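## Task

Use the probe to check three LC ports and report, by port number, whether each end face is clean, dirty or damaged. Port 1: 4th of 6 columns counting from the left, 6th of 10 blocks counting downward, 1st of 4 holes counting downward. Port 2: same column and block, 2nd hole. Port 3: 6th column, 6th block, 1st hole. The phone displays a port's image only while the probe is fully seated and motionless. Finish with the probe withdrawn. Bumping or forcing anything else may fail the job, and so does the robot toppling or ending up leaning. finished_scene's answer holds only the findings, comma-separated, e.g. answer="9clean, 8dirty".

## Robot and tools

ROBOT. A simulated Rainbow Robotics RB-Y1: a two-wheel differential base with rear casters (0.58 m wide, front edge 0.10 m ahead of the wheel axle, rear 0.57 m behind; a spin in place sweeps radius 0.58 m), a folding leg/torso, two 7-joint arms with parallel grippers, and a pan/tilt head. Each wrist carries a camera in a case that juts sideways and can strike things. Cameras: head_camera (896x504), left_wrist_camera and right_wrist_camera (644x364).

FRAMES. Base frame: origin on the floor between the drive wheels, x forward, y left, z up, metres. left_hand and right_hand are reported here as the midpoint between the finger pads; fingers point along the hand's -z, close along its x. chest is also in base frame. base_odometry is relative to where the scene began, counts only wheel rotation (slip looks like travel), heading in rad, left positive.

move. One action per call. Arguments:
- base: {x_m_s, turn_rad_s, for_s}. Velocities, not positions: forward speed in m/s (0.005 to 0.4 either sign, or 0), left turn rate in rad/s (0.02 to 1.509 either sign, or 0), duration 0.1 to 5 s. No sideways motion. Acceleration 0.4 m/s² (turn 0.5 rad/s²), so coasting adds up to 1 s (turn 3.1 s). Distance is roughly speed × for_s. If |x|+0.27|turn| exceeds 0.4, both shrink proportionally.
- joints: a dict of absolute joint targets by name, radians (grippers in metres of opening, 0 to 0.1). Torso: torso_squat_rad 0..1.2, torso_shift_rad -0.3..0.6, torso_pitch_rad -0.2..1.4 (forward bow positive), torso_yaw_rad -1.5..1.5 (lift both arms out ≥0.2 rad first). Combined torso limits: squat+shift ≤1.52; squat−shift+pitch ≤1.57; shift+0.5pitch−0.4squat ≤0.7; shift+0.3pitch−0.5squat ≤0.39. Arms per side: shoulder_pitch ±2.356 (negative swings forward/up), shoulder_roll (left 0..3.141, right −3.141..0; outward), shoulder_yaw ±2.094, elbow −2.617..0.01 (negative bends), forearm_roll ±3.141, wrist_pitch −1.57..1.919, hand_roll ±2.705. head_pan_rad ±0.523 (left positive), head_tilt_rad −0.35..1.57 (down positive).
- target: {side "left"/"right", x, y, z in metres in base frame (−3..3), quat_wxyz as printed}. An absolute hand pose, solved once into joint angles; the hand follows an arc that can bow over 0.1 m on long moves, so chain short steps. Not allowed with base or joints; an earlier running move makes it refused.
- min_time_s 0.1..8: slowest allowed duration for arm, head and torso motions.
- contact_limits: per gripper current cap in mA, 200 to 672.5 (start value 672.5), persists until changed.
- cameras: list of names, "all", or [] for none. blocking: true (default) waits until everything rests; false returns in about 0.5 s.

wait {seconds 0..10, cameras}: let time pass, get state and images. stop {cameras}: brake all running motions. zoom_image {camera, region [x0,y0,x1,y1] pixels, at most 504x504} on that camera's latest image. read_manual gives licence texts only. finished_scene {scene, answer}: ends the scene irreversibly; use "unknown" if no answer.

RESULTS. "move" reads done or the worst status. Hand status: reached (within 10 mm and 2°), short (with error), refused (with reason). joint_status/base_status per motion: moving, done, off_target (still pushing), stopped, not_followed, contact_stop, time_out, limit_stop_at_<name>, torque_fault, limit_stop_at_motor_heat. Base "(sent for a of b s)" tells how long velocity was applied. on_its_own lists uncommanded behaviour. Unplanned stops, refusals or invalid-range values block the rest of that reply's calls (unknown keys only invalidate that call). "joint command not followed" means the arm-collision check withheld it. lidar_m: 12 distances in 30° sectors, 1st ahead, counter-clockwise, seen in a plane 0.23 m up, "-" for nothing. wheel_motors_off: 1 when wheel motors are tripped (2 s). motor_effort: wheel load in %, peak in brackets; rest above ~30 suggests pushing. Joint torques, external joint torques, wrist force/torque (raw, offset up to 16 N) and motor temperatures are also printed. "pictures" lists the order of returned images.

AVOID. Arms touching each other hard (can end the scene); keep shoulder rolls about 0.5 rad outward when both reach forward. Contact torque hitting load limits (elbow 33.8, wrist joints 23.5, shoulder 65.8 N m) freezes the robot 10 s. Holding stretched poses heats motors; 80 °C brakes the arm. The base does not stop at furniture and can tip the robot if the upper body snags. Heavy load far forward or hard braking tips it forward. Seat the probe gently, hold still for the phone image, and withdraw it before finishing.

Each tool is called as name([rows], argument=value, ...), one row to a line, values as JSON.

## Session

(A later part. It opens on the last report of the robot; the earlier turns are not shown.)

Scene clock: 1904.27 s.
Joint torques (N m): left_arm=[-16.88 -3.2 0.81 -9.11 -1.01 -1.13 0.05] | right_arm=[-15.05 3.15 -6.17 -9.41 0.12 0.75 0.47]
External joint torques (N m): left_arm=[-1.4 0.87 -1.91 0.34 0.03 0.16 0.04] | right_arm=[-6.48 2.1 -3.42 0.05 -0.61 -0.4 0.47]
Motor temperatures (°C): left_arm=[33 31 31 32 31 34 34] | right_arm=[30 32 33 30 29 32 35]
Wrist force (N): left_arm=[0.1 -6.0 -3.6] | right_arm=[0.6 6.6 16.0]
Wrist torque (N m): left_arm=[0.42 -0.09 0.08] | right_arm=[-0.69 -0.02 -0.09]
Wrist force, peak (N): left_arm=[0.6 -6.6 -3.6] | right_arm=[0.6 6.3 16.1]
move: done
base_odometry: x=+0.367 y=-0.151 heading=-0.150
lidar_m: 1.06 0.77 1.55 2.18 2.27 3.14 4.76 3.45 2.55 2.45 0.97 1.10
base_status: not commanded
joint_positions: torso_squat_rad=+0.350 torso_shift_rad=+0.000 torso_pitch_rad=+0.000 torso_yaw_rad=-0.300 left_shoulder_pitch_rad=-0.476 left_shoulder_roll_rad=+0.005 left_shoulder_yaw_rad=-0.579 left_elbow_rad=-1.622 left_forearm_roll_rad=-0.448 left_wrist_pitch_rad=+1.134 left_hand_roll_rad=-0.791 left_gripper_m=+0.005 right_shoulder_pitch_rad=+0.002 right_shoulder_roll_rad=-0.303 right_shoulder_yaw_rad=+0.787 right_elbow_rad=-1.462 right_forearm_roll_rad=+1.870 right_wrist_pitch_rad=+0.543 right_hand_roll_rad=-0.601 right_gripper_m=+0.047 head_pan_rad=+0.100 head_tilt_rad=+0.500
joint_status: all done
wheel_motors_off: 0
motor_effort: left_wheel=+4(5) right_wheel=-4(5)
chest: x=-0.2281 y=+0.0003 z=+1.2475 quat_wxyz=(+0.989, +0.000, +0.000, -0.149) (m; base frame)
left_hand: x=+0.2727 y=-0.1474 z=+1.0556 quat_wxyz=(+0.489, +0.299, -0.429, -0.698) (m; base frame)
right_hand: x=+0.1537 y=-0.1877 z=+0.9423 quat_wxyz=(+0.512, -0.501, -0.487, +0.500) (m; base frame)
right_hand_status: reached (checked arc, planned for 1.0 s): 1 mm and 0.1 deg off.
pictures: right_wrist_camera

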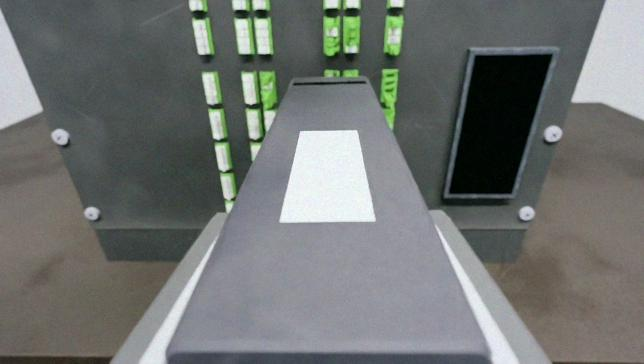

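move(target={"side": "right", "x": 0.1505, "y": -0.1877, "z": 0.9427, "quat_wxyz": [0.512, -0.501, -0.487, 0.5]}, min_time_s=1, cameras=[])

move(target={"side": "right", "x": 0.1505, "y": -0.1877, "z": 0.9399, "quat_wxyz": [0.5091, -0.504, -0.4901, 0.497]}, min_time_s=1.5, cameras=[])

move(target={"side": "right", "x": 0.1535, "y": -0.1878, "z": 0.9402, "quat_wxyz": [0.5091, -0.504, -0.4901, 0.497]}, min_time_s=1.5, cameras=["right_wrist_camera"])

Scene clock: 2010.00 s.
Joint torques (N m): left_arm=[-16.89 -2.98 -0.01 -9.49 -0.93 -1.46 0.15] | right_arm=[-9.1 -1.51 -2.26 -10.74 1.2 1.92 -0.15]
External joint torques (N m): left_arm=[-1.41 1.1 -2.73 -0.04 0.1 -0.17 0.14] | right_arm=[-0.7 -2.51 0.46 -1.28 0.46 0.78 -0.14]
Motor temperatures (°C): left_arm=[33 31 31 32 31 34 34] | right_arm=[30 32 33 30 29 32 35]
Wrist force (N): left_arm=[-0.1 -6.4 -3.3] | right_arm=[0.8 8.3 -0.3]
Wrist torque (N m): left_arm=[0.43 -0.10 0.08] | right_arm=[0.03 -0.01 -0.03]
Wrist force, peak (N): left_arm=[-0.1 -6.6 -3.4] | right_arm=[0.6 12.4 -23.9]
move: done
base_odometry: x=+0.367 y=-0.151 heading=-0.150
lidar_m: 1.05 0.76 1.54 2.18 2.27 3.14 4.77 3.45 2.54 2.45 0.97 1.11
base_status: not commanded
joint_positions: torso_squat_rad=+0.350 torso_shift_rad=+0.000 torso_pitch_rad=+0.000 torso_yaw_rad=-0.300 left_shoulder_pitch_rad=-0.476 left_shoulder_roll_rad=+0.005 left_shoulder_yaw_rad=-0.579 left_elbow_rad=-1.622 left_forearm_roll_rad=-0.448 left_wrist_pitch_rad=+1.134 left_hand_roll_rad=-0.791 left_gripper_m=+0.005 right_shoulder_pitch_rad=+0.011 right_shoulder_roll_rad=-0.308 right_shoulder_yaw_rad=+0.790 right_elbow_rad=-1.472 right_forearm_roll_rad=+1.872 right_wrist_pitch_rad=+0.547 right_hand_roll_rad=-0.601 right_gripper_m=+0.047 head_pan_rad=+0.100 head_tilt_rad=+0.500
joint_status: all done
wheel_motors_off: 0
motor_effort: left_wheel=+4(5) right_wheel=-6(7)
chest: x=-0.2278 y=+0.0003 z=+1.2475 quat_wxyz=(+0.989, +0.000, +0.000, -0.149) (m; base frame)
left_hand: x=+0.2729 y=-0.1474 z=+1.0554 quat_wxyz=(+0.489, +0.299, -0.429, -0.698) (m; base frame)
right_hand: x=+0.1508 y=-0.1876 z=+0.9425 quat_wxyz=(+0.512, -0.501, -0.487, +0.500) (m; base frame)
right_hand_status: reached (checked arc, planned for 1.0 s): 0 mm and 0.0 deg off.
pictures: none
No camera images: "cameras" was empty.

Scene clock: 2011.83 s.
Joint torques (N m): left_arm=[-16.99 -2.21 0.3 -9.24 -1.13 -1.53 0.22] | right_arm=[-10.78 -1.41 -1.99 -9.55 1.15 2.02 -0.3]
External joint torques (N m): left_arm=[-1.51 1.87 -2.42 0.22 -0.1 -0.24 0.21] | right_arm=[-2.3 -2.35 0.81 -0.22 0.41 0.81 -0.3]
Motor temperatures (°C): left_arm=[33 31 31 32 31 34 34] | right_arm=[30 32 33 30 29 32 35]
Wrist force (N): left_arm=[0.4 -5.6 -3.2] | right_arm=[0.7 8.9 -0.2]
Wrist torque (N m): left_arm=[0.38 -0.02 0.10] | right_arm=[0.02 0.01 -0.03]
Wrist force, peak (N): left_arm=[0.7 -6.2 -4.0] | right_arm=[0.0 10.9 -1.3]
move: done
base_odometry: x=+0.367 y=-0.151 heading=-0.150
lidar_m: 1.07 0.76 1.55 2.17 2.27 3.13 4.76 3.44 2.54 2.46 0.97 1.11
base_status: not commanded
joint_positions: torso_squat_rad=+0.350 torso_shift_rad=+0.000 torso_pitch_rad=+0.000 torso_yaw_rad=-0.300 left_shoulder_pitch_rad=-0.476 left_shoulder_roll_rad=+0.005 left_shoulder_yaw_rad=-0.579 left_elbow_rad=-1.622 left_forearm_roll_rad=-0.448 left_wrist_pitch_rad=+1.134 left_hand_roll_rad=-0.791 left_gripper_m=+0.005 right_shoulder_pitch_rad=-0.002 right_shoulder_roll_rad=-0.311 right_shoulder_yaw_rad=+0.808 right_elbow_rad=-1.445 right_forearm_roll_rad=+1.896 right_wrist_pitch_rad=+0.575 right_hand_roll_rad=-0.640 right_gripper_m=+0.047 head_pan_rad=+0.100 head_tilt_rad=+0.500
joint_status: all done
wheel_motors_off: 0
motor_effort: left_wheel=+4(5) right_wheel=-6(7)
chest: x=-0.2279 y=+0.0003 z=+1.2475 quat_wxyz=(+0.989, +0.000, +0.000, -0.149) (m; base frame)
left_hand: x=+0.2729 y=-0.1474 z=+1.0554 quat_wxyz=(+0.489, +0.299, -0.429, -0.698) (m; base frame)
right_hand: x=+0.1503 y=-0.1876 z=+0.9399 quat_wxyz=(+0.510, -0.503, -0.489, +0.497) (m; base frame)
right_hand_status: reached (checked arc, planned for 1.5 s): 0 mm and 0.1 deg off.
pictures: none
No camera images: "cameras" was empty.

Scene clock: 2013.67 s.
Joint torques (N m): left_arm=[-16.86 -2.9 0.56 -9.06 -1.02 -1.24 0.13] | right_arm=[-11.87 2.17 -4.61 -9.67 1.23 2.33 -0.49]
External joint torques (N m): left_arm=[-1.38 1.18 -2.16 0.39 0.01 0.06 0.12] | right_arm=[-3.22 1.21 -1.78 -0.36 0.49 1.11 -0.49]
Motor temperatures (°C): left_arm=[33 31 31 32 31 34 34] | right_arm=[30 32 33 30 29 32 35]
Wrist force (N): left_arm=[0.2 -6.0 -3.0] | right_arm=[1.0 9.2 0.3]
Wrist torque (N m): left_arm=[0.39 -0.04 0.07] | right_arm=[0.06 -0.05 -0.04]
Wrist force, peak (N): left_arm=[0.1 -6.5 -3.5] | right_arm=[0.6 9.2 0.2]
move: done
base_odometry: x=+0.367 y=-0.151 heading=-0.150
lidar_m: 1.06 0.76 1.54 2.17 2.27 3.13 4.76 3.44 2.54 2.46 0.96 1.10
base_status: not commanded
joint_positions: torso_squat_rad=+0.350 torso_shift_rad=+0.000 torso_pitch_rad=+0.000 torso_yaw_rad=-0.300 left_shoulder_pitch_rad=-0.476 left_shoulder_roll_rad=+0.005 left_shoulder_yaw_rad=-0.579 left_elbow_rad=-1.622 left_forearm_roll_rad=-0.448 left_wrist_pitch_rad=+1.134 left_hand_roll_rad=-0.791 left_gripper_m=+0.005 right_shoulder_pitch_rad=-0.011 right_shoulder_roll_rad=-0.308 right_shoulder_yaw_rad=+0.807 right_elbow_rad=-1.434 right_forearm_roll_rad=+1.897 right_wrist_pitch_rad=+0.575 right_hand_roll_rad=-0.645 right_gripper_m=+0.047 head_pan_rad=+0.100 head_tilt_rad=+0.500
joint_status: all done
wheel_motors_off: 0
motor_effort: left_wheel=+4(5) right_wheel=-6(7)
chest: x=-0.2279 y=+0.0003 z=+1.2475 quat_wxyz=(+0.989, +0.000, +0.000, -0.149) (m; base frame)
left_hand: x=+0.2729 y=-0.1474 z=+1.0554 quat_wxyz=(+0.489, +0.299, -0.429, -0.698) (m; base frame)
right_hand: x=+0.1531 y=-0.1878 z=+0.9398 quat_wxyz=(+0.509, -0.504, -0.490, +0.497) (m; base frame)
right_hand_status: reached (checked arc, planned for 1.5 s): 1 mm and 0.1 deg off.
pictures: right_wrist_camera

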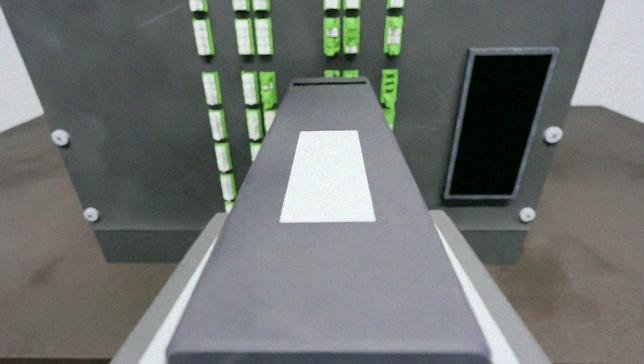

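move(cameras=["right_wrist_camera"])

Scene clock: 2066.53 s.
Joint torques (N m): left_arm=[-17.15 -3.11 0.71 -8.85 -1.16 -1.39 0.27] | right_arm=[-12.23 2.53 -4.61 -9.75 1.17 2.21 -0.32]
External joint torques (N m): left_arm=[-1.67 0.96 -2.01 0.61 -0.13 -0.09 0.26] | right_arm=[-3.58 1.57 -1.78 -0.44 0.43 0.98 -0.31]
Motor temperatures (°C): left_arm=[33 31 31 32 31 34 34] | right_arm=[30 31 33 30 29 32 35]
Wrist force (N): left_arm=[0.1 -6.0 -3.2] | right_arm=[0.8 8.9 0.4]
Wrist torque (N m): left_arm=[0.39 -0.06 0.10] | right_arm=[0.09 -0.07 -0.04]
Wrist force, peak (N): left_arm=[-0.1 -6.8 -3.7] | right_arm=[0.9 9.3 0.5]
base_odometry: x=+0.367 y=-0.151 heading=-0.150
lidar_m: 1.06 0.77 1.55 2.18 2.27 3.13 4.76 3.44 2.55 2.46 0.97 1.10
base_status: not commanded
joint_positions: torso_squat_rad=+0.350 torso_shift_rad=+0.000 torso_pitch_rad=+0.000 torso_yaw_rad=-0.300 left_shoulder_pitch_rad=-0.476 left_shoulder_roll_rad=+0.005 left_shoulder_yaw_rad=-0.579 left_elbow_rad=-1.622 left_forearm_roll_rad=-0.448 left_wrist_pitch_rad=+1.134 left_hand_roll_rad=-0.791 left_gripper_m=+0.005 right_shoulder_pitch_rad=-0.011 right_shoulder_roll_rad=-0.308 right_shoulder_yaw_rad=+0.807 right_elbow_rad=-1.434 right_forearm_roll_rad=+1.897 right_wrist_pitch_rad=+0.575 right_hand_roll_rad=-0.645 right_gripper_m=+0.047 head_pan_rad=+0.100 head_tilt_rad=+0.500
joint_status: all done
wheel_motors_off: 0
motor_effort: left_wheel=+4(5) right_wheel=-6(7)
chest: x=-0.2279 y=+0.0003 z=+1.2475 quat_wxyz=(+0.989, +0.000, +0.000, -0.149) (m; base frame)
left_hand: x=+0.2729 y=-0.1474 z=+1.0554 quat_wxyz=(+0.489, +0.299, -0.429, -0.698) (m; base frame)
right_hand: x=+0.1531 y=-0.1878 z=+0.9398 quat_wxyz=(+0.509, -0.504, -0.490, +0.497) (m; base frame)
right_hand_status: reached (checked arc, planned for 1.5 s): 1 mm and 0.1 deg off.
pictures: right_wrist_camera

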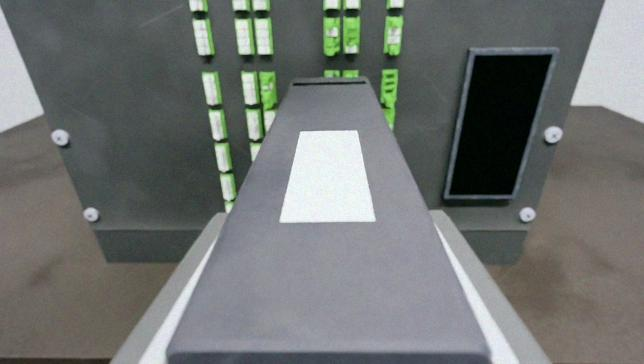

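move(target={"side": "right", "x": 0.1565, "y": -0.1880, "z": 0.9397, "quat_wxyz": [0.5091, -0.504, -0.4901, 0.497]}, min_time_s=1.5, cameras=["right_wrist_camera"])

Scene clock: 2072.13 s.
Joint torques (N m): left_arm=[-16.56 -3.18 0.44 -9.27 -1.17 -1.42 0.16] | right_arm=[-12.13 2.03 -4.84 -9.15 0.79 1.92 -0.35]
External joint torques (N m): left_arm=[-1.08 0.89 -2.28 0.18 -0.14 -0.13 0.15] | right_arm=[-3.29 1.04 -1.97 0.15 0.05 0.69 -0.34]
Motor temperatures (°C): left_arm=[33 31 31 32 31 34 34] | right_arm=[30 31 33 30 29 32 35]
Wrist force (N): left_arm=[0.6 -5.9 -3.4] | right_arm=[0.9 7.8 3.9]
Wrist torque (N m): left_arm=[0.37 0.00 0.10] | right_arm=[-0.26 -0.15 -0.05]
Wrist force, peak (N): left_arm=[0.7 -6.3 -3.9] | right_arm=[0.6 9.6 0.9]
move: done
base_odometry: x=+0.367 y=-0.151 heading=-0.150
lidar_m: 1.06 0.76 1.55 2.18 2.27 3.13 4.76 3.45 2.54 2.46 0.97 1.10
base_status: not commanded
joint_positions: torso_squat_rad=+0.350 torso_shift_rad=+0.000 torso_pitch_rad=+0.000 torso_yaw_rad=-0.300 left_shoulder_pitch_rad=-0.476 left_shoulder_roll_rad=+0.005 left_shoulder_yaw_rad=-0.579 left_elbow_rad=-1.622 left_forearm_roll_rad=-0.448 left_wrist_pitch_rad=+1.134 left_hand_roll_rad=-0.791 left_gripper_m=+0.005 right_shoulder_pitch_rad=-0.021 right_shoulder_roll_rad=-0.303 right_shoulder_yaw_rad=+0.807 right_elbow_rad=-1.422 right_forearm_roll_rad=+1.897 right_wrist_pitch_rad=+0.575 right_hand_roll_rad=-0.650 right_gripper_m=+0.047 head_pan_rad=+0.100 head_tilt_rad=+0.500
joint_status: all done
wheel_motors_off: 0
motor_effort: left_wheel=+4(5) right_wheel=-6(7)
chest: x=-0.2279 y=+0.0003 z=+1.2475 quat_wxyz=(+0.989, +0.000, +0.000, -0.149) (m; base frame)
left_hand: x=+0.2728 y=-0.1474 z=+1.0554 quat_wxyz=(+0.489, +0.299, -0.429, -0.698) (m; base frame)
right_hand: x=+0.1561 y=-0.1880 z=+0.9393 quat_wxyz=(+0.509, -0.504, -0.490, +0.497) (m; base frame)
right_hand_status: reached (checked arc, planned for 1.5 s): 1 mm and 0.1 deg off.
pictures: right_wrist_camera

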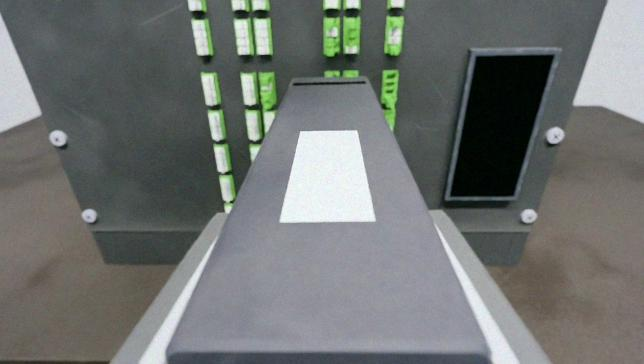

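move(target={"side": "right", "x": 0.1595, "y": -0.1882, "z": 0.9399, "quat_wxyz": [0.5091, -0.504, -0.4901, 0.497]}, min_time_s=1.5, cameras=["right_wrist_camera"])

Scene clock: 2079.30 s.
Joint torques (N m): left_arm=[-16.34 -2.91 0.84 -9.08 -1.11 -1.34 0.2] | right_arm=[-15.15 3.66 -6.67 -9.12 0.19 1.45 -0.37]
External joint torques (N m): left_arm=[-0.86 1.17 -1.88 0.37 -0.08 -0.04 0.19] | right_arm=[-6.15 2.63 -3.78 0.17 -0.55 0.22 -0.36]
Motor temperatures (°C): left_arm=[33 31 31 32 31 34 34] | right_arm=[30 31 33 30 29 32 35]
Wrist force (N): left_arm=[0.4 -6.1 -3.8] | right_arm=[1.6 7.0 14.4]
Wrist torque (N m): left_arm=[0.41 -0.04 0.09] | right_arm=[-0.63 -0.24 -0.09]
Wrist force, peak (N): left_arm=[0.2 -6.7 -3.7] | right_arm=[1.3 7.2 14.4]
move: done
base_odometry: x=+0.367 y=-0.151 heading=-0.150
lidar_m: 1.06 0.76 1.54 2.17 2.26 3.13 4.76 3.44 2.54 2.46 0.97 1.10
base_status: not commanded
joint_positions: torso_squat_rad=+0.350 torso_shift_rad=+0.000 torso_pitch_rad=+0.000 torso_yaw_rad=-0.300 left_shoulder_pitch_rad=-0.476 left_shoulder_roll_rad=+0.005 left_shoulder_yaw_rad=-0.579 left_elbow_rad=-1.622 left_forearm_roll_rad=-0.448 left_wrist_pitch_rad=+1.134 left_hand_roll_rad=-0.791 left_gripper_m=+0.005 right_shoulder_pitch_rad=-0.029 right_shoulder_roll_rad=-0.299 right_shoulder_yaw_rad=+0.805 right_elbow_rad=-1.413 right_forearm_roll_rad=+1.895 right_wrist_pitch_rad=+0.573 right_hand_roll_rad=-0.651 right_gripper_m=+0.047 head_pan_rad=+0.100 head_tilt_rad=+0.500
joint_status: all done
wheel_motors_off: 0
motor_effort: left_wheel=+3(5) right_wheel=-5(7)
chest: x=-0.2281 y=+0.0003 z=+1.2475 quat_wxyz=(+0.989, +0.000, +0.000, -0.149) (m; base frame)
left_hand: x=+0.2727 y=-0.1474 z=+1.0555 quat_wxyz=(+0.489, +0.299, -0.429, -0.698) (m; base frame)
right_hand: x=+0.1587 y=-0.1881 z=+0.9392 quat_wxyz=(+0.509, -0.504, -0.490, +0.497) (m; base frame)
right_hand_status: reached (checked arc, planned for 1.5 s): 1 mm and 0.1 deg off.
pictures: right_wrist_camera

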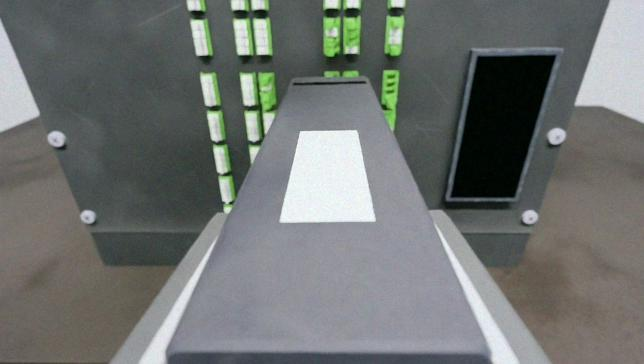

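wait(seconds=1, cameras=["right_wrist_camera"])

zoom_image(camera="right_wrist_camera", region=[430, 40, 570, 210])

Scene clock: 2103.40 s.
Joint torques (N m): left_arm=[-16.79 -2.84 0.85 -9.37 -0.9 -1.36 -0.01] | right_arm=[-15.51 2.64 -6.56 -9.11 0.11 1.41 -0.36]
External joint torques (N m): left_arm=[-1.3 1.23 -1.88 0.09 0.13 -0.07 -0.02] | right_arm=[-6.51 1.61 -3.67 0.17 -0.63 0.18 -0.35]
Motor temperatures (°C): left_arm=[33 31 31 32 31 34 34] | right_arm=[30 31 33 30 29 32 35]
Wrist force (N): left_arm=[-0.1 -5.7 -3.0] | right_arm=[1.7 7.1 14.4]
Wrist torque (N m): left_arm=[0.36 -0.10 0.10] | right_arm=[-0.64 -0.22 -0.08]
Wrist force, peak (N): left_arm=[0.3 -6.2 -4.3] | right_arm=[1.6 7.1 14.5]
base_odometry: x=+0.367 y=-0.151 heading=-0.150
lidar_m: 1.06 0.77 1.54 2.17 2.27 3.14 4.76 3.44 2.54 2.46 0.98 1.11
base_status: not commanded
joint_positions: torso_squat_rad=+0.350 torso_shift_rad=+0.000 torso_pitch_rad=+0.000 torso_yaw_rad=-0.300 left_shoulder_pitch_rad=-0.476 left_shoulder_roll_rad=+0.005 left_shoulder_yaw_rad=-0.579 left_elbow_rad=-1.622 left_forearm_roll_rad=-0.448 left_wrist_pitch_rad=+1.134 left_hand_roll_rad=-0.791 left_gripper_m=+0.005 right_shoulder_pitch_rad=-0.029 right_shoulder_roll_rad=-0.299 right_shoulder_yaw_rad=+0.805 right_elbow_rad=-1.413 right_forearm_roll_rad=+1.895 right_wrist_pitch_rad=+0.573 right_hand_roll_rad=-0.651 right_gripper_m=+0.047 head_pan_rad=+0.100 head_tilt_rad=+0.500
joint_status: all done
wheel_motors_off: 0
motor_effort: left_wheel=+4(5) right_wheel=-4(7)
chest: x=-0.2281 y=+0.0003 z=+1.2475 quat_wxyz=(+0.989, +0.000, +0.000, -0.149) (m; base frame)
left_hand: x=+0.2727 y=-0.1474 z=+1.0555 quat_wxyz=(+0.489, +0.299, -0.429, -0.698) (m; base frame)
right_hand: x=+0.1587 y=-0.1881 z=+0.9392 quat_wxyz=(+0.509, -0.504, -0.490, +0.497) (m; base frame)
right_hand_status: reached (checked arc, planned for 1.5 s): 1 mm and 0.1 deg off.
wait: 1.00 s; at rest from the start
pictures: right_wrist_camera

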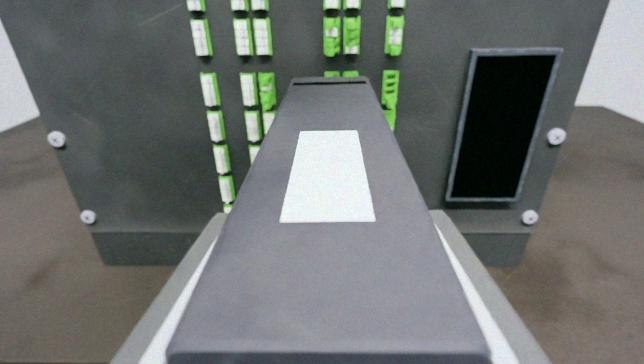

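Scaled by 2.965 from the camera's 644x364 image, which has a finer 1265x715 frame.

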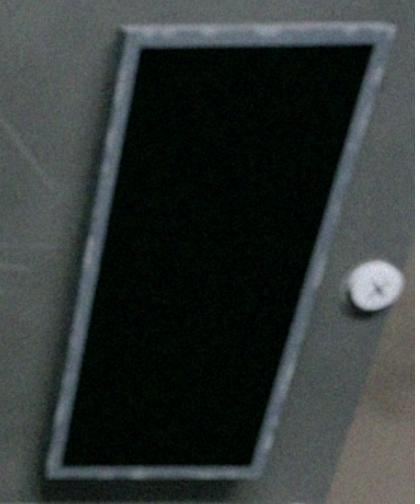

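move(target={"side": "right", "x": 0.1582, "y": -0.1878, "z": 0.9379, "quat_wxyz": [0.5071, -0.5060, -0.4921, 0.4950]}, min_time_s=1.5, cameras=[])

Scene clock: 2133.27 s.
Joint torques (N m): left_arm=[-16.73 -3.73 0.18 -8.96 -0.96 -1.49 -0.02] | right_arm=[-12.4 -1.15 -2.12 -9.39 1.25 2.32 -0.3]
External joint torques (N m): left_arm=[-1.25 0.34 -2.54 0.5 0.07 -0.19 -0.03] | right_arm=[-3.35 -2.17 0.8 -0.19 0.51 1.05 -0.3]
Motor temperatures (°C): left_arm=[33 31 31 32 31 34 34] | right_arm=[30 31 33 30 29 32 35]
Wrist force (N): left_arm=[0.2 -6.1 -3.6] | right_arm=[0.5 9.4 -0.3]
Wrist torque (N m): left_arm=[0.40 -0.05 0.07] | right_arm=[0.06 -0.02 -0.04]
Wrist force, peak (N): left_arm=[0.4 -6.5 -3.6] | right_arm=[1.8 8.0 15.7]
move: done
base_odometry: x=+0.367 y=-0.151 heading=-0.150
lidar_m: 1.06 0.76 1.55 2.18 2.28 3.13 4.76 3.44 2.54 2.46 0.97 1.11
base_status: not commanded
joint_positions: torso_squat_rad=+0.350 torso_shift_rad=+0.000 torso_pitch_rad=+0.000 torso_yaw_rad=-0.300 left_shoulder_pitch_rad=-0.476 left_shoulder_roll_rad=+0.005 left_shoulder_yaw_rad=-0.579 left_elbow_rad=-1.622 left_forearm_roll_rad=-0.448 left_wrist_pitch_rad=+1.134 left_hand_roll_rad=-0.791 left_gripper_m=+0.005 right_shoulder_pitch_rad=-0.037 right_shoulder_roll_rad=-0.300 right_shoulder_yaw_rad=+0.817 right_elbow_rad=-1.396 right_forearm_roll_rad=+1.911 right_wrist_pitch_rad=+0.594 right_hand_roll_rad=-0.677 right_gripper_m=+0.047 head_pan_rad=+0.100 head_tilt_rad=+0.500
joint_status: all done
wheel_motors_off: 0
motor_effort: left_wheel=+4(5) right_wheel=-4(5)
chest: x=-0.2280 y=+0.0003 z=+1.2475 quat_wxyz=(+0.989, +0.000, +0.000, -0.149) (m; base frame)
left_hand: x=+0.2727 y=-0.1474 z=+1.0555 quat_wxyz=(+0.489, +0.299, -0.429, -0.698) (m; base frame)
right_hand: x=+0.1581 y=-0.1877 z=+0.9377 quat_wxyz=(+0.507, -0.505, -0.492, +0.495) (m; base frame)
right_hand_status: reached (checked arc, planned for 1.5 s): 0 mm and 0.1 deg off.
pictures: none
No camera images: "cameras" was empty.

move(target={"side": "right", "x": 0.1615, "y": -0.1879, "z": 0.9377, "quat_wxyz": [0.5071, -0.5060, -0.4921, 0.4950]}, min_time_s=1.5, cameras=["right_wrist_camera"])

Scene clock: 2139.00 s.
Joint torques (N m): left_arm=[-17.58 -2.9 0.51 -9.22 -1.11 -1.37 0.06] | right_arm=[-17.74 3.79 -5.56 -8.42 0.13 1.18 -0.26]
External joint torques (N m): left_arm=[-2.09 1.17 -2.22 0.23 -0.08 -0.08 0.05] | right_arm=[-8.52 2.76 -2.61 0.75 -0.61 -0.1 -0.25]
Motor temperatures (°C): left_arm=[33 31 31 32 31 34 34] | right_arm=[30 31 33 30 29 32 35]
Wrist force (N): left_arm=[0.4 -6.0 -3.5] | right_arm=[1.6 4.8 25.8]
Wrist torque (N m): left_arm=[0.40 -0.06 0.06] | right_arm=[-1.08 -0.25 -0.02]
Wrist force, peak (N): left_arm=[0.4 -6.4 -3.8] | right_arm=[1.5 5.1 26.2]
move: done
base_odometry: x=+0.367 y=-0.151 heading=-0.150
lidar_m: 1.06 0.76 1.55 2.17 2.28 3.13 4.76 3.45 2.54 2.46 0.97 1.09
base_status: not commanded
joint_positions: torso_squat_rad=+0.350 torso_shift_rad=+0.000 torso_pitch_rad=+0.000 torso_yaw_rad=-0.300 left_shoulder_pitch_rad=-0.476 left_shoulder_roll_rad=+0.005 left_shoulder_yaw_rad=-0.579 left_elbow_rad=-1.622 left_forearm_roll_rad=-0.448 left_wrist_pitch_rad=+1.134 left_hand_roll_rad=-0.791 left_gripper_m=+0.005 right_shoulder_pitch_rad=-0.046 right_shoulder_roll_rad=-0.296 right_shoulder_yaw_rad=+0.817 right_elbow_rad=-1.382 right_forearm_roll_rad=+1.912 right_wrist_pitch_rad=+0.594 right_hand_roll_rad=-0.682 right_gripper_m=+0.047 head_pan_rad=+0.100 head_tilt_rad=+0.500
joint_status: all done
wheel_motors_off: 0
motor_effort: left_wheel=+4(5) right_wheel=-1(5)
chest: x=-0.2283 y=+0.0003 z=+1.2475 quat_wxyz=(+0.989, +0.000, +0.000, -0.149) (m; base frame)
left_hand: x=+0.2725 y=-0.1475 z=+1.0556 quat_wxyz=(+0.489, +0.299, -0.429, -0.698) (m; base frame)
right_hand: x=+0.1604 y=-0.1880 z=+0.9369 quat_wxyz=(+0.507, -0.506, -0.491, +0.495) (m; base frame)
right_hand_status: reached (checked arc, planned for 1.5 s): 1 mm and 0.1 deg off.
pictures: right_wrist_camera

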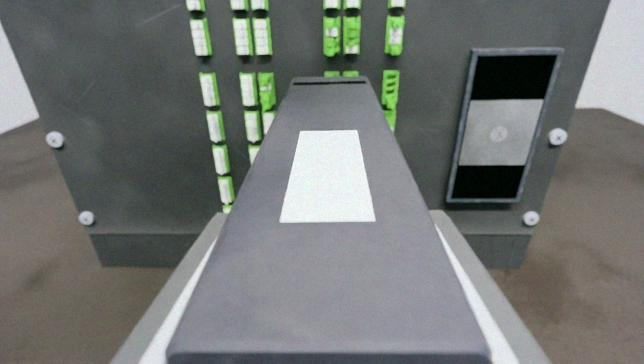

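wait(seconds=0.5, cameras=["right_wrist_camera", "head_camera"])

zoom_image(camera="right_wrist_camera", region=[440, 40, 570, 210])

zoom_image(camera="head_camera", region=[600, 365, 700, 480])

Scene clock: 2144.77 s.
Joint torques (N m): left_arm=[-16.43 -2.68 0.75 -9.31 -1.21 -1.34 -0.05] | right_arm=[-17.98 3.34 -5.81 -8.52 0.09 1.08 -0.36]
External joint torques (N m): left_arm=[-0.95 1.39 -1.97 0.15 -0.17 -0.04 -0.06] | right_arm=[-8.77 2.3 -2.87 0.65 -0.64 -0.2 -0.36]
Motor temperatures (°C): left_arm=[33 31 31 32 31 34 34] | right_arm=[30 31 33 30 29 32 35]
Wrist force (N): left_arm=[0.5 -5.9 -3.4] | right_arm=[1.4 4.9 25.9]
Wrist torque (N m): left_arm=[0.38 -0.02 0.09] | right_arm=[-1.10 -0.26 -0.04]
Wrist force, peak (N): left_arm=[0.1 -6.6 -3.6] | right_arm=[1.5 5.0 26.2]
base_odometry: x=+0.367 y=-0.151 heading=-0.150
lidar_m: 1.06 0.76 1.54 2.18 2.27 3.14 4.76 3.44 2.55 2.46 0.97 1.10
base_status: not commanded
joint_positions: torso_squat_rad=+0.350 torso_shift_rad=+0.000 torso_pitch_rad=+0.000 torso_yaw_rad=-0.300 left_shoulder_pitch_rad=-0.476 left_shoulder_roll_rad=+0.005 left_shoulder_yaw_rad=-0.579 left_elbow_rad=-1.622 left_forearm_roll_rad=-0.448 left_wrist_pitch_rad=+1.134 left_hand_roll_rad=-0.791 left_gripper_m=+0.005 right_shoulder_pitch_rad=-0.046 right_shoulder_roll_rad=-0.296 right_shoulder_yaw_rad=+0.817 right_elbow_rad=-1.382 right_forearm_roll_rad=+1.912 right_wrist_pitch_rad=+0.594 right_hand_roll_rad=-0.682 right_gripper_m=+0.047 head_pan_rad=+0.100 head_tilt_rad=+0.500
joint_status: all done
wheel_motors_off: 0
motor_effort: left_wheel=+4(5) right_wheel=-1(5)
chest: x=-0.2283 y=+0.0003 z=+1.2475 quat_wxyz=(+0.989, +0.000, +0.000, -0.149) (m; base frame)
left_hand: x=+0.2725 y=-0.1475 z=+1.0556 quat_wxyz=(+0.489, +0.299, -0.429, -0.698) (m; base frame)
right_hand: x=+0.1604 y=-0.1880 z=+0.9369 quat_wxyz=(+0.507, -0.506, -0.491, +0.495) (m; base frame)
right_hand_status: reached (checked arc, planned for 1.5 s): 1 mm and 0.1 deg off.
wait: 0.50 s; at rest from the start
pictures: head_camera, right_wrist_camera

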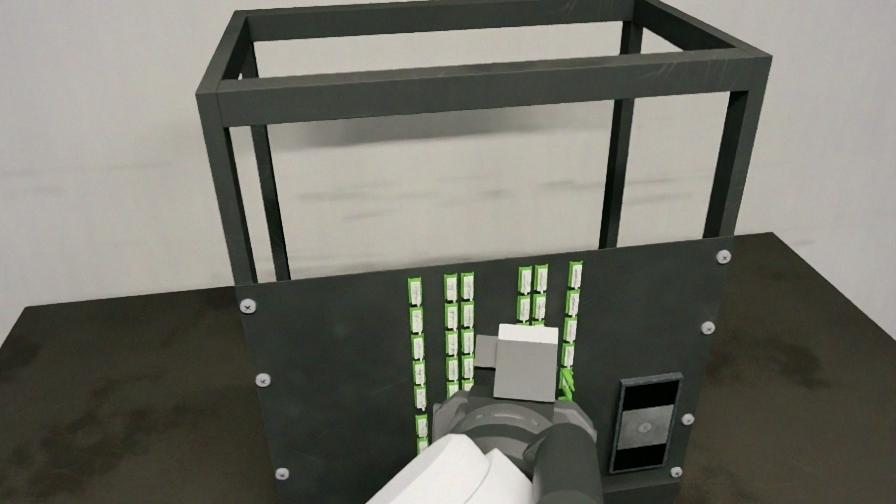

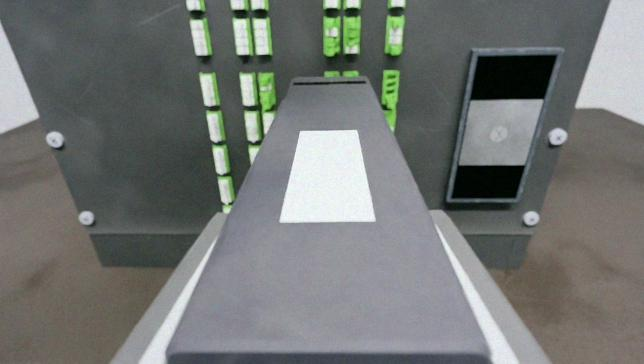

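Scaled by 2.965 from the camera's 644x364 image, which has a finer 1265x715 frame.

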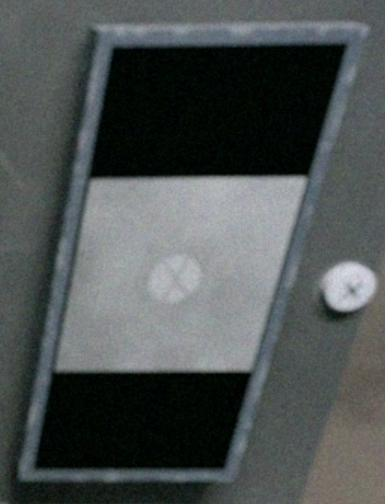

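Scaled by 4.383 from the camera's 896x504 image, which has a finer 1280x720 frame.

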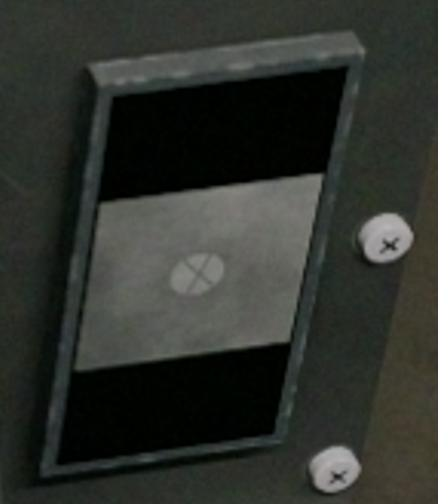

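zoom_image(camera="right_wrist_camera", region=[455, 95, 550, 170])

zoom_image(camera="head_camera", region=[612, 400, 680, 455])

zoom_image(camera="right_wrist_camera", region=[480, 120, 520, 150])

Scaled by 5.305 from the camera's 644x364 image, which has a finer 1265x715 frame.

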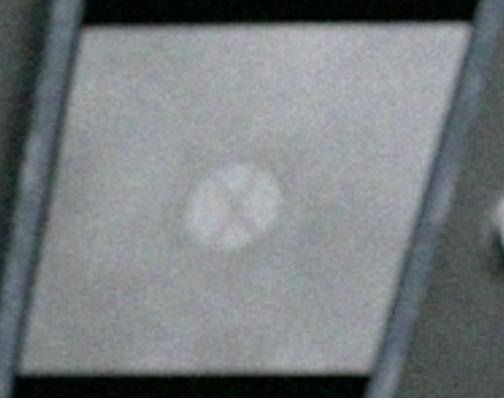

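Scaled by 7.412 from the camera's 896x504 image, which has a finer 1280x720 frame.

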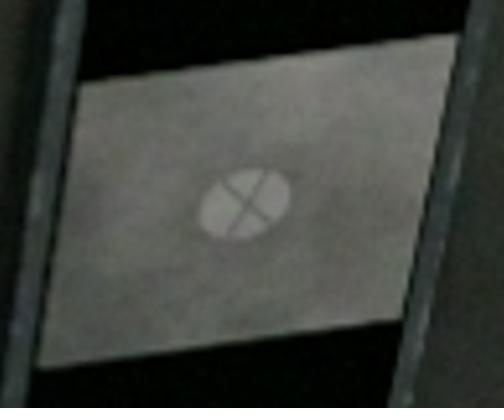

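Scaled by 12.600 from the camera's 644x364 image, which has a finer 1265x715 frame.

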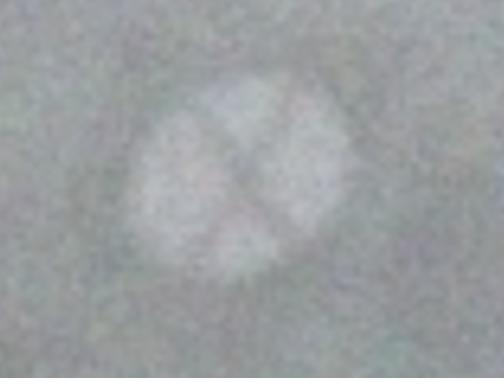

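move(target={"side": "right", "x": 0.1535, "y": -0.1876, "z": 0.9377, "quat_wxyz": [0.5071, -0.5060, -0.4921, 0.4950]}, min_time_s=1.5, cameras=["right_wrist_camera"])

zoom_image(camera="right_wrist_camera", region=[440, 40, 570, 210])

Scene clock: 2170.07 s.
Joint torques (N m): left_arm=[-16.91 -2.23 0.46 -9.27 -1.07 -1.19 0.14] | right_arm=[-9.47 -1.38 -2.17 -10.54 1.45 2.16 0.4]
External joint torques (N m): left_arm=[-1.43 1.85 -2.26 0.18 -0.04 0.1 0.13] | right_arm=[-0.66 -2.34 0.72 -1.34 0.7 0.89 0.4]
Motor temperatures (°C): left_arm=[33 31 31 32 31 34 34] | right_arm=[30 31 33 30 29 32 35]
Wrist force (N): left_arm=[0.5 -5.8 -3.4] | right_arm=[0.1 9.1 -0.2]
Wrist torque (N m): left_arm=[0.36 -0.02 0.06] | right_arm=[0.05 0.03 -0.04]
Wrist force, peak (N): left_arm=[0.8 -6.2 -4.1] | right_arm=[1.8 4.9 26.4]
move: done
base_odometry: x=+0.367 y=-0.151 heading=-0.150
lidar_m: 1.06 0.77 1.55 2.18 2.27 3.14 4.76 3.45 2.54 2.46 0.96 1.10
base_status: not commanded
joint_positions: torso_squat_rad=+0.350 torso_shift_rad=+0.000 torso_pitch_rad=+0.000 torso_yaw_rad=-0.300 left_shoulder_pitch_rad=-0.476 left_shoulder_roll_rad=+0.005 left_shoulder_yaw_rad=-0.579 left_elbow_rad=-1.622 left_forearm_roll_rad=-0.448 left_wrist_pitch_rad=+1.134 left_hand_roll_rad=-0.791 left_gripper_m=+0.005 right_shoulder_pitch_rad=-0.026 right_shoulder_roll_rad=-0.306 right_shoulder_yaw_rad=+0.822 right_elbow_rad=-1.406 right_forearm_roll_rad=+1.915 right_wrist_pitch_rad=+0.599 right_hand_roll_rad=-0.678 right_gripper_m=+0.047 head_pan_rad=+0.100 head_tilt_rad=+0.500
joint_status: all done
wheel_motors_off: 0
motor_effort: left_wheel=+5(6) right_wheel=-2(2)
chest: x=-0.2280 y=+0.0003 z=+1.2475 quat_wxyz=(+0.989, +0.000, +0.000, -0.149) (m; base frame)
left_hand: x=+0.2727 y=-0.1475 z=+1.0555 quat_wxyz=(+0.489, +0.299, -0.429, -0.698) (m; base frame)
right_hand: x=+0.1539 y=-0.1875 z=+0.9374 quat_wxyz=(+0.507, -0.506, -0.492, +0.495) (m; base frame)
right_hand_status: reached (checked arc, planned for 1.5 s): 0 mm and 0.0 deg off.
pictures: right_wrist_camera

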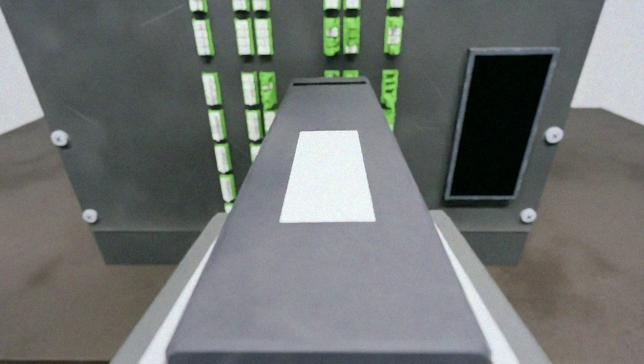

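Scaled by 2.965 from the camera's 644x364 image, which has a finer 1265x715 frame.

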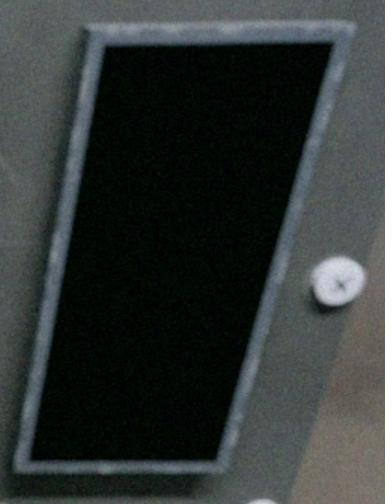

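move(target={"side": "right", "x": 0.1475, "y": -0.1873, "z": 0.9375, "quat_wxyz": [0.5071, -0.5060, -0.4921, 0.4950]}, min_time_s=1.5, cameras=[])

move(target={"side": "right", "x": 0.1422, "y": -0.1870, "z": 0.9375, "quat_wxyz": [0.5071, -0.5060, -0.4921, 0.4950]}, min_time_s=1.5, cameras=["right_wrist_camera", "left_wrist_camera"])

zoom_image(camera="right_wrist_camera", region=[316, 56, 356, 80])

zoom_image(camera="left_wrist_camera", region=[300, 140, 360, 200])

Scene clock: 2181.33 s.
Joint torques (N m): left_arm=[-16.6 -3.07 0.66 -9.28 -0.91 -1.33 -0.03] | right_arm=[-8.53 -1.22 -1.07 -10.65 1.37 2.13 0.35]
External joint torques (N m): left_arm=[-1.12 1 -2.07 0.17 0.12 -0.03 -0.05] | right_arm=[-0.07 -2.09 1.76 -1.45 0.62 0.86 0.35]
Motor temperatures (°C): left_arm=[33 31 31 32 31 34 34] | right_arm=[30 31 33 30 29 32 35]
Wrist force (N): left_arm=[0.7 -5.2 -3.4] | right_arm=[0.1 9.2 -0.1]
Wrist torque (N m): left_arm=[0.31 0.00 0.07] | right_arm=[0.01 0.15 -0.03]
Wrist force, peak (N): left_arm=[0.3 -6.3 -3.9] | right_arm=[-0.3 9.7 -0.5]
move: done
base_odometry: x=+0.367 y=-0.151 heading=-0.150
lidar_m: 1.06 0.76 1.55 2.18 2.28 3.14 4.76 3.44 2.54 2.46 0.97 1.10
base_status: not commanded
joint_positions: torso_squat_rad=+0.350 torso_shift_rad=+0.000 torso_pitch_rad=+0.000 torso_yaw_rad=-0.300 left_shoulder_pitch_rad=-0.476 left_shoulder_roll_rad=+0.005 left_shoulder_yaw_rad=-0.579 left_elbow_rad=-1.622 left_forearm_roll_rad=-0.448 left_wrist_pitch_rad=+1.134 left_hand_roll_rad=-0.791 left_gripper_m=+0.005 right_shoulder_pitch_rad=-0.008 right_shoulder_roll_rad=-0.315 right_shoulder_yaw_rad=+0.826 right_elbow_rad=-1.425 right_forearm_roll_rad=+1.919 right_wrist_pitch_rad=+0.604 right_hand_roll_rad=-0.674 right_gripper_m=+0.047 head_pan_rad=+0.100 head_tilt_rad=+0.500
joint_status: all done
wheel_motors_off: 0
motor_effort: left_wheel=+5(6) right_wheel=-1(2)
chest: x=-0.2280 y=+0.0003 z=+1.2475 quat_wxyz=(+0.989, +0.000, +0.000, -0.149) (m; base frame)
left_hand: x=+0.2727 y=-0.1475 z=+1.0555 quat_wxyz=(+0.489, +0.299, -0.429, -0.698) (m; base frame)
right_hand: x=+0.1477 y=-0.1873 z=+0.9374 quat_wxyz=(+0.507, -0.506, -0.492, +0.495) (m; base frame)
right_hand_status: reached (checked arc, planned for 1.5 s): 0 mm and 0.0 deg off.
pictures: none
No camera images: "cameras" was empty.

Scene clock: 2183.17 s.
Joint torques (N m): left_arm=[-17.1 -3.32 0.54 -8.94 -0.96 -1.47 0.13] | right_arm=[-8.07 -1.7 -1.88 -10.29 1.19 1.94 0.4]
External joint torques (N m): left_arm=[-1.62 0.75 -2.18 0.51 0.07 -0.17 0.12] | right_arm=[0.07 -2.51 0.9 -1.08 0.43 0.68 0.4]
Motor temperatures (°C): left_arm=[33 31 31 32 31 34 34] | right_arm=[30 31 33 30 29 32 35]
Wrist force (N): left_arm=[0.0 -6.1 -3.2] | right_arm=[0.5 8.4 0.0]
Wrist torque (N m): left_arm=[0.42 -0.07 0.10] | right_arm=[-0.07 0.06 -0.02]
Wrist force, peak (N): left_arm=[0.1 -6.4 -3.8] | right_arm=[0.0 9.2 -0.2]
move: done
base_odometry: x=+0.367 y=-0.151 heading=-0.150
lidar_m: 1.06 0.76 1.55 2.18 2.26 3.13 4.76 3.45 2.54 2.46 0.97 1.10
base_status: not commanded
joint_positions: torso_squat_rad=+0.350 torso_shift_rad=+0.000 torso_pitch_rad=+0.000 torso_yaw_rad=-0.300 left_shoulder_pitch_rad=-0.476 left_shoulder_roll_rad=+0.005 left_shoulder_yaw_rad=-0.579 left_elbow_rad=-1.622 left_forearm_roll_rad=-0.448 left_wrist_pitch_rad=+1.134 left_hand_roll_rad=-0.791 left_gripper_m=+0.005 right_shoulder_pitch_rad=+0.007 right_shoulder_roll_rad=-0.323 right_shoulder_yaw_rad=+0.830 right_elbow_rad=-1.441 right_forearm_roll_rad=+1.921 right_wrist_pitch_rad=+0.607 right_hand_roll_rad=-0.671 right_gripper_m=+0.047 head_pan_rad=+0.100 head_tilt_rad=+0.500
joint_status: all done
wheel_motors_off: 0
motor_effort: left_wheel=+5(6) right_wheel=-2(2)
chest: x=-0.2280 y=+0.0003 z=+1.2475 quat_wxyz=(+0.989, +0.000, +0.000, -0.149) (m; base frame)
left_hand: x=+0.2727 y=-0.1475 z=+1.0555 quat_wxyz=(+0.489, +0.299, -0.429, -0.698) (m; base frame)
right_hand: x=+0.1424 y=-0.1870 z=+0.9374 quat_wxyz=(+0.507, -0.506, -0.492, +0.495) (m; base frame)
right_hand_status: reached (checked arc, planned for 1.5 s): 0 mm and 0.0 deg off.
pictures: left_wrist_camera, right_wrist_camera

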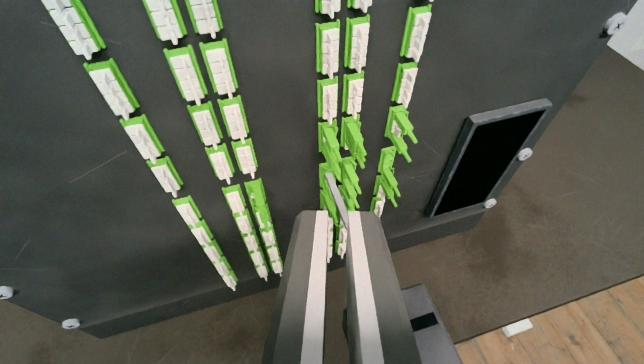

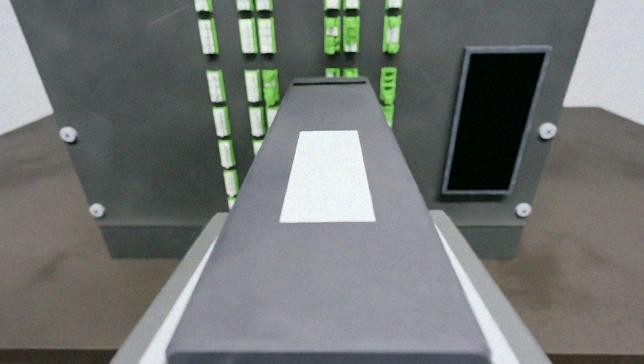

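Scaled by 12.600 from the camera's 644x364 image, which has a finer 1265x715 frame.

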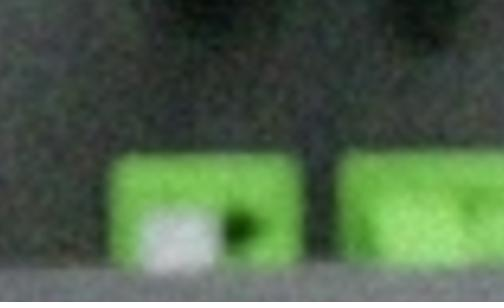

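Scaled by 8.400 from the camera's 644x364 image, which has a finer 1265x715 frame.

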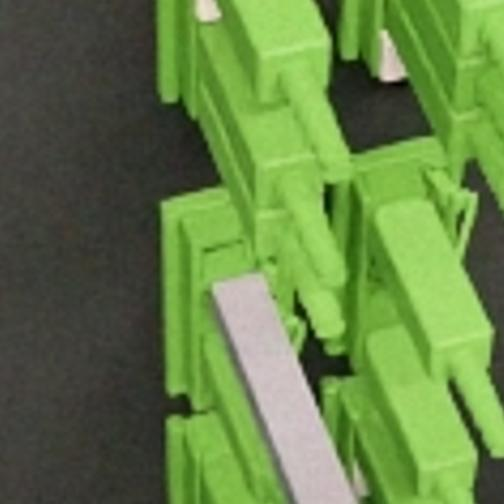

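move(target={"side": "right", "x": 0.1395, "y": -0.1868, "z": 0.9375, "quat_wxyz": [0.5071, -0.5060, -0.4921, 0.4950]}, min_time_s=1, cameras=[])

move(target={"side": "right", "x": 0.1395, "y": -0.1869, "z": 0.9312, "quat_wxyz": [0.5071, -0.5060, -0.4921, 0.4950]}, min_time_s=2, cameras=["right_wrist_camera", "left_wrist_camera"])

zoom_image(camera="right_wrist_camera", region=[316, 56, 356, 80])

zoom_image(camera="left_wrist_camera", region=[300, 140, 360, 200])

Scene clock: 2204.37 s.
Joint torques (N m): left_arm=[-16.65 -3.4 0.29 -9.11 -1 -1.38 0.13] | right_arm=[-8.18 -1.2 -1.9 -10.23 1.36 1.86 0.45]
External joint torques (N m): left_arm=[-1.17 0.67 -2.43 0.34 0.03 -0.09 0.12] | right_arm=[-0.19 -1.97 0.85 -1.01 0.6 0.6 0.46]
Motor temperatures (°C): left_arm=[33 31 31 32 31 34 34] | right_arm=[30 31 33 30 29 32 35]
Wrist force (N): left_arm=[0.4 -5.9 -3.6] | right_arm=[0.1 8.5 0.2]
Wrist torque (N m): left_arm=[0.38 -0.06 0.07] | right_arm=[-0.08 0.00 -0.02]
Wrist force, peak (N): left_arm=[0.0 -6.7 -3.5] | right_arm=[0.4 8.9 0.1]
move: done
base_odometry: x=+0.367 y=-0.151 heading=-0.150
lidar_m: 1.06 0.77 1.55 2.18 2.26 3.14 4.76 3.44 2.53 2.46 0.97 1.10
base_status: not commanded
joint_positions: torso_squat_rad=+0.350 torso_shift_rad=+0.000 torso_pitch_rad=+0.000 torso_yaw_rad=-0.300 left_shoulder_pitch_rad=-0.476 left_shoulder_roll_rad=+0.005 left_shoulder_yaw_rad=-0.579 left_elbow_rad=-1.622 left_forearm_roll_rad=-0.448 left_wrist_pitch_rad=+1.134 left_hand_roll_rad=-0.791 left_gripper_m=+0.005 right_shoulder_pitch_rad=+0.015 right_shoulder_roll_rad=-0.327 right_shoulder_yaw_rad=+0.832 right_elbow_rad=-1.450 right_forearm_roll_rad=+1.923 right_wrist_pitch_rad=+0.609 right_hand_roll_rad=-0.669 right_gripper_m=+0.047 head_pan_rad=+0.100 head_tilt_rad=+0.500
joint_status: all done
wheel_motors_off: 0
motor_effort: left_wheel=+5(6) right_wheel=-1(2)
chest: x=-0.2280 y=+0.0003 z=+1.2475 quat_wxyz=(+0.989, +0.000, +0.000, -0.149) (m; base frame)
left_hand: x=+0.2727 y=-0.1475 z=+1.0555 quat_wxyz=(+0.489, +0.299, -0.429, -0.698) (m; base frame)
right_hand: x=+0.1396 y=-0.1868 z=+0.9374 quat_wxyz=(+0.507, -0.506, -0.492, +0.495) (m; base frame)
right_hand_status: reached (checked arc, planned for 1.0 s): 0 mm and 0.0 deg off.
pictures: none
No camera images: "cameras" was empty.

Scene clock: 2206.70 s.
Joint torques (N m): left_arm=[-16.33 -3.43 0.5 -9.39 -1.08 -1.51 -0.15] | right_arm=[-10.47 1.95 -1.55 -9.13 1.18 1.92 -0.28]
External joint torques (N m): left_arm=[-0.85 0.65 -2.22 0.06 -0.04 -0.22 -0.16] | right_arm=[-2.4 1.21 1.23 -0.05 0.41 0.61 -0.27]
Motor temperatures (°C): left_arm=[33 31 31 32 31 34 34] | right_arm=[30 31 33 30 29 32 35]
Wrist force (N): left_arm=[0.1 -6.5 -3.4] | right_arm=[0.1 8.5 0.2]
Wrist torque (N m): left_arm=[0.43 -0.06 0.07] | right_arm=[-0.07 0.01 -0.03]
Wrist force, peak (N): left_arm=[0.4 -6.3 -4.0] | right_arm=[0.4 9.0 0.2]
move: done
base_odometry: x=+0.367 y=-0.151 heading=-0.150
lidar_m: 1.06 0.77 1.54 2.17 2.26 3.14 4.76 3.45 2.55 2.46 0.98 1.10
base_status: not commanded
joint_positions: torso_squat_rad=+0.350 torso_shift_rad=+0.000 torso_pitch_rad=+0.000 torso_yaw_rad=-0.300 left_shoulder_pitch_rad=-0.476 left_shoulder_roll_rad=+0.005 left_shoulder_yaw_rad=-0.579 left_elbow_rad=-1.622 left_forearm_roll_rad=-0.448 left_wrist_pitch_rad=+1.134 left_hand_roll_rad=-0.791 left_gripper_m=+0.005 right_shoulder_pitch_rad=+0.003 right_shoulder_roll_rad=-0.325 right_shoulder_yaw_rad=+0.845 right_elbow_rad=-1.417 right_forearm_roll_rad=+1.938 right_wrist_pitch_rad=+0.628 right_hand_roll_rad=-0.698 right_gripper_m=+0.047 head_pan_rad=+0.100 head_tilt_rad=+0.500
joint_status: all done
wheel_motors_off: 0
motor_effort: left_wheel=+5(6) right_wheel=-1(2)
chest: x=-0.2280 y=+0.0003 z=+1.2475 quat_wxyz=(+0.989, +0.000, +0.000, -0.149) (m; base frame)
left_hand: x=+0.2727 y=-0.1475 z=+1.0555 quat_wxyz=(+0.489, +0.299, -0.429, -0.698) (m; base frame)
right_hand: x=+0.1392 y=-0.1872 z=+0.9311 quat_wxyz=(+0.507, -0.506, -0.491, +0.496) (m; base frame)
right_hand_status: reached (checked arc, planned for 2.0 s): 0 mm and 0.1 deg off.
pictures: left_wrist_camera, right_wrist_camera

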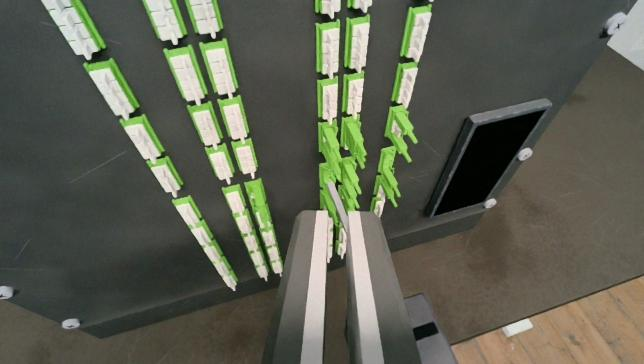

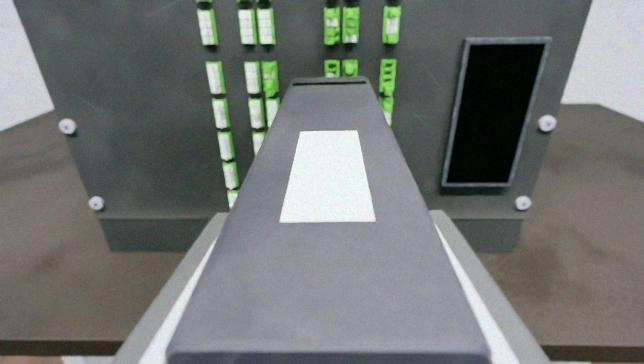

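Scaled by 12.600 from the camera's 644x364 image, which has a finer 1265x715 frame.

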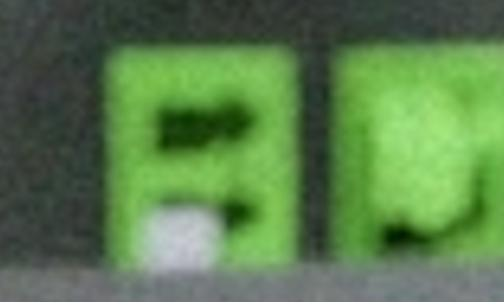

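Scaled by 8.400 from the camera's 644x364 image, which has a finer 1265x715 frame.

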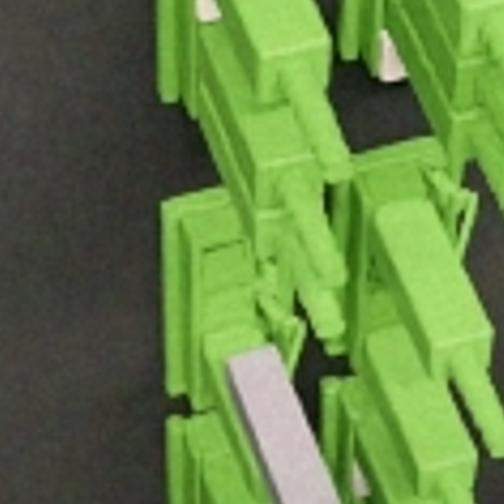

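move(target={"side": "right", "x": 0.1445, "y": -0.1865, "z": 0.9313, "quat_wxyz": [0.5071, -0.5060, -0.4921, 0.4950]}, min_time_s=1.5, cameras=["right_wrist_camera"])

zoom_image(camera="right_wrist_camera", region=[316, 56, 356, 80])

Scene clock: 2220.37 s.
Joint torques (N m): left_arm=[-16.51 -2.89 0.58 -9.17 -0.91 -1.38 -0.19] | right_arm=[-10.55 2.35 -3.9 -9.15 0.66 1.45 -0.4]
External joint torques (N m): left_arm=[-1.03 1.19 -2.15 0.28 0.12 -0.08 -0.2] | right_arm=[-2.2 1.5 -1.1 -0.08 -0.1 0.14 -0.4]
Motor temperatures (°C): left_arm=[33 31 31 32 31 34 34] | right_arm=[30 31 33 30 29 32 35]
Wrist force (N): left_arm=[0.0 -6.2 -2.8] | right_arm=[0.3 8.5 0.2]
Wrist torque (N m): left_arm=[0.43 -0.09 0.09] | right_arm=[-0.10 0.02 -0.02]
Wrist force, peak (N): left_arm=[0.2 -6.6 -4.0] | right_arm=[0.6 8.9 0.1]
move: done
base_odometry: x=+0.367 y=-0.151 heading=-0.150
lidar_m: 1.06 0.76 1.54 2.18 2.28 3.14 4.76 3.44 2.55 2.46 0.97 1.11
base_status: not commanded
joint_positions: torso_squat_rad=+0.350 torso_shift_rad=+0.000 torso_pitch_rad=+0.000 torso_yaw_rad=-0.300 left_shoulder_pitch_rad=-0.476 left_shoulder_roll_rad=+0.005 left_shoulder_yaw_rad=-0.579 left_elbow_rad=-1.622 left_forearm_roll_rad=-0.448 left_wrist_pitch_rad=+1.134 left_hand_roll_rad=-0.791 left_gripper_m=+0.005 right_shoulder_pitch_rad=-0.011 right_shoulder_roll_rad=-0.316 right_shoulder_yaw_rad=+0.843 right_elbow_rad=-1.400 right_forearm_roll_rad=+1.937 right_wrist_pitch_rad=+0.626 right_hand_roll_rad=-0.702 right_gripper_m=+0.047 head_pan_rad=+0.100 head_tilt_rad=+0.500
joint_status: all done
wheel_motors_off: 0
motor_effort: left_wheel=+5(6) right_wheel=-1(2)
chest: x=-0.2280 y=+0.0003 z=+1.2475 quat_wxyz=(+0.989, +0.000, +0.000, -0.149) (m; base frame)
left_hand: x=+0.2727 y=-0.1475 z=+1.0555 quat_wxyz=(+0.489, +0.299, -0.429, -0.698) (m; base frame)
right_hand: x=+0.1441 y=-0.1866 z=+0.9311 quat_wxyz=(+0.507, -0.506, -0.492, +0.495) (m; base frame)
right_hand_status: reached (checked arc, planned for 1.5 s): 0 mm and 0.1 deg off.
pictures: right_wrist_camera

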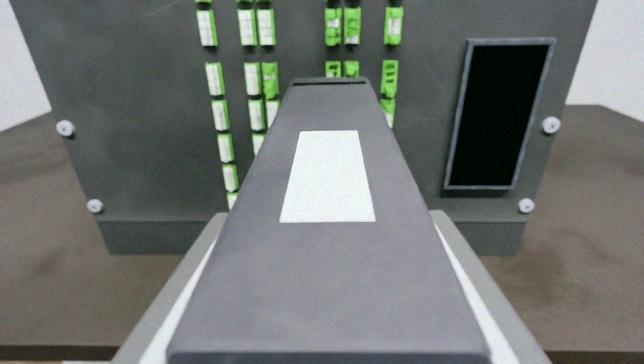

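Scaled by 12.600 from the camera's 644x364 image, which has a finer 1265x715 frame.

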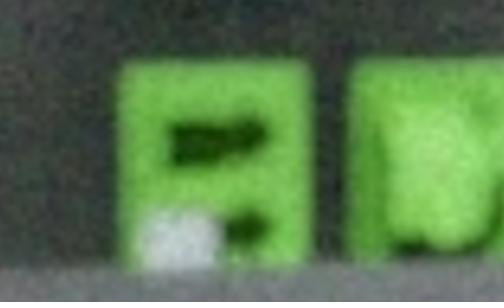

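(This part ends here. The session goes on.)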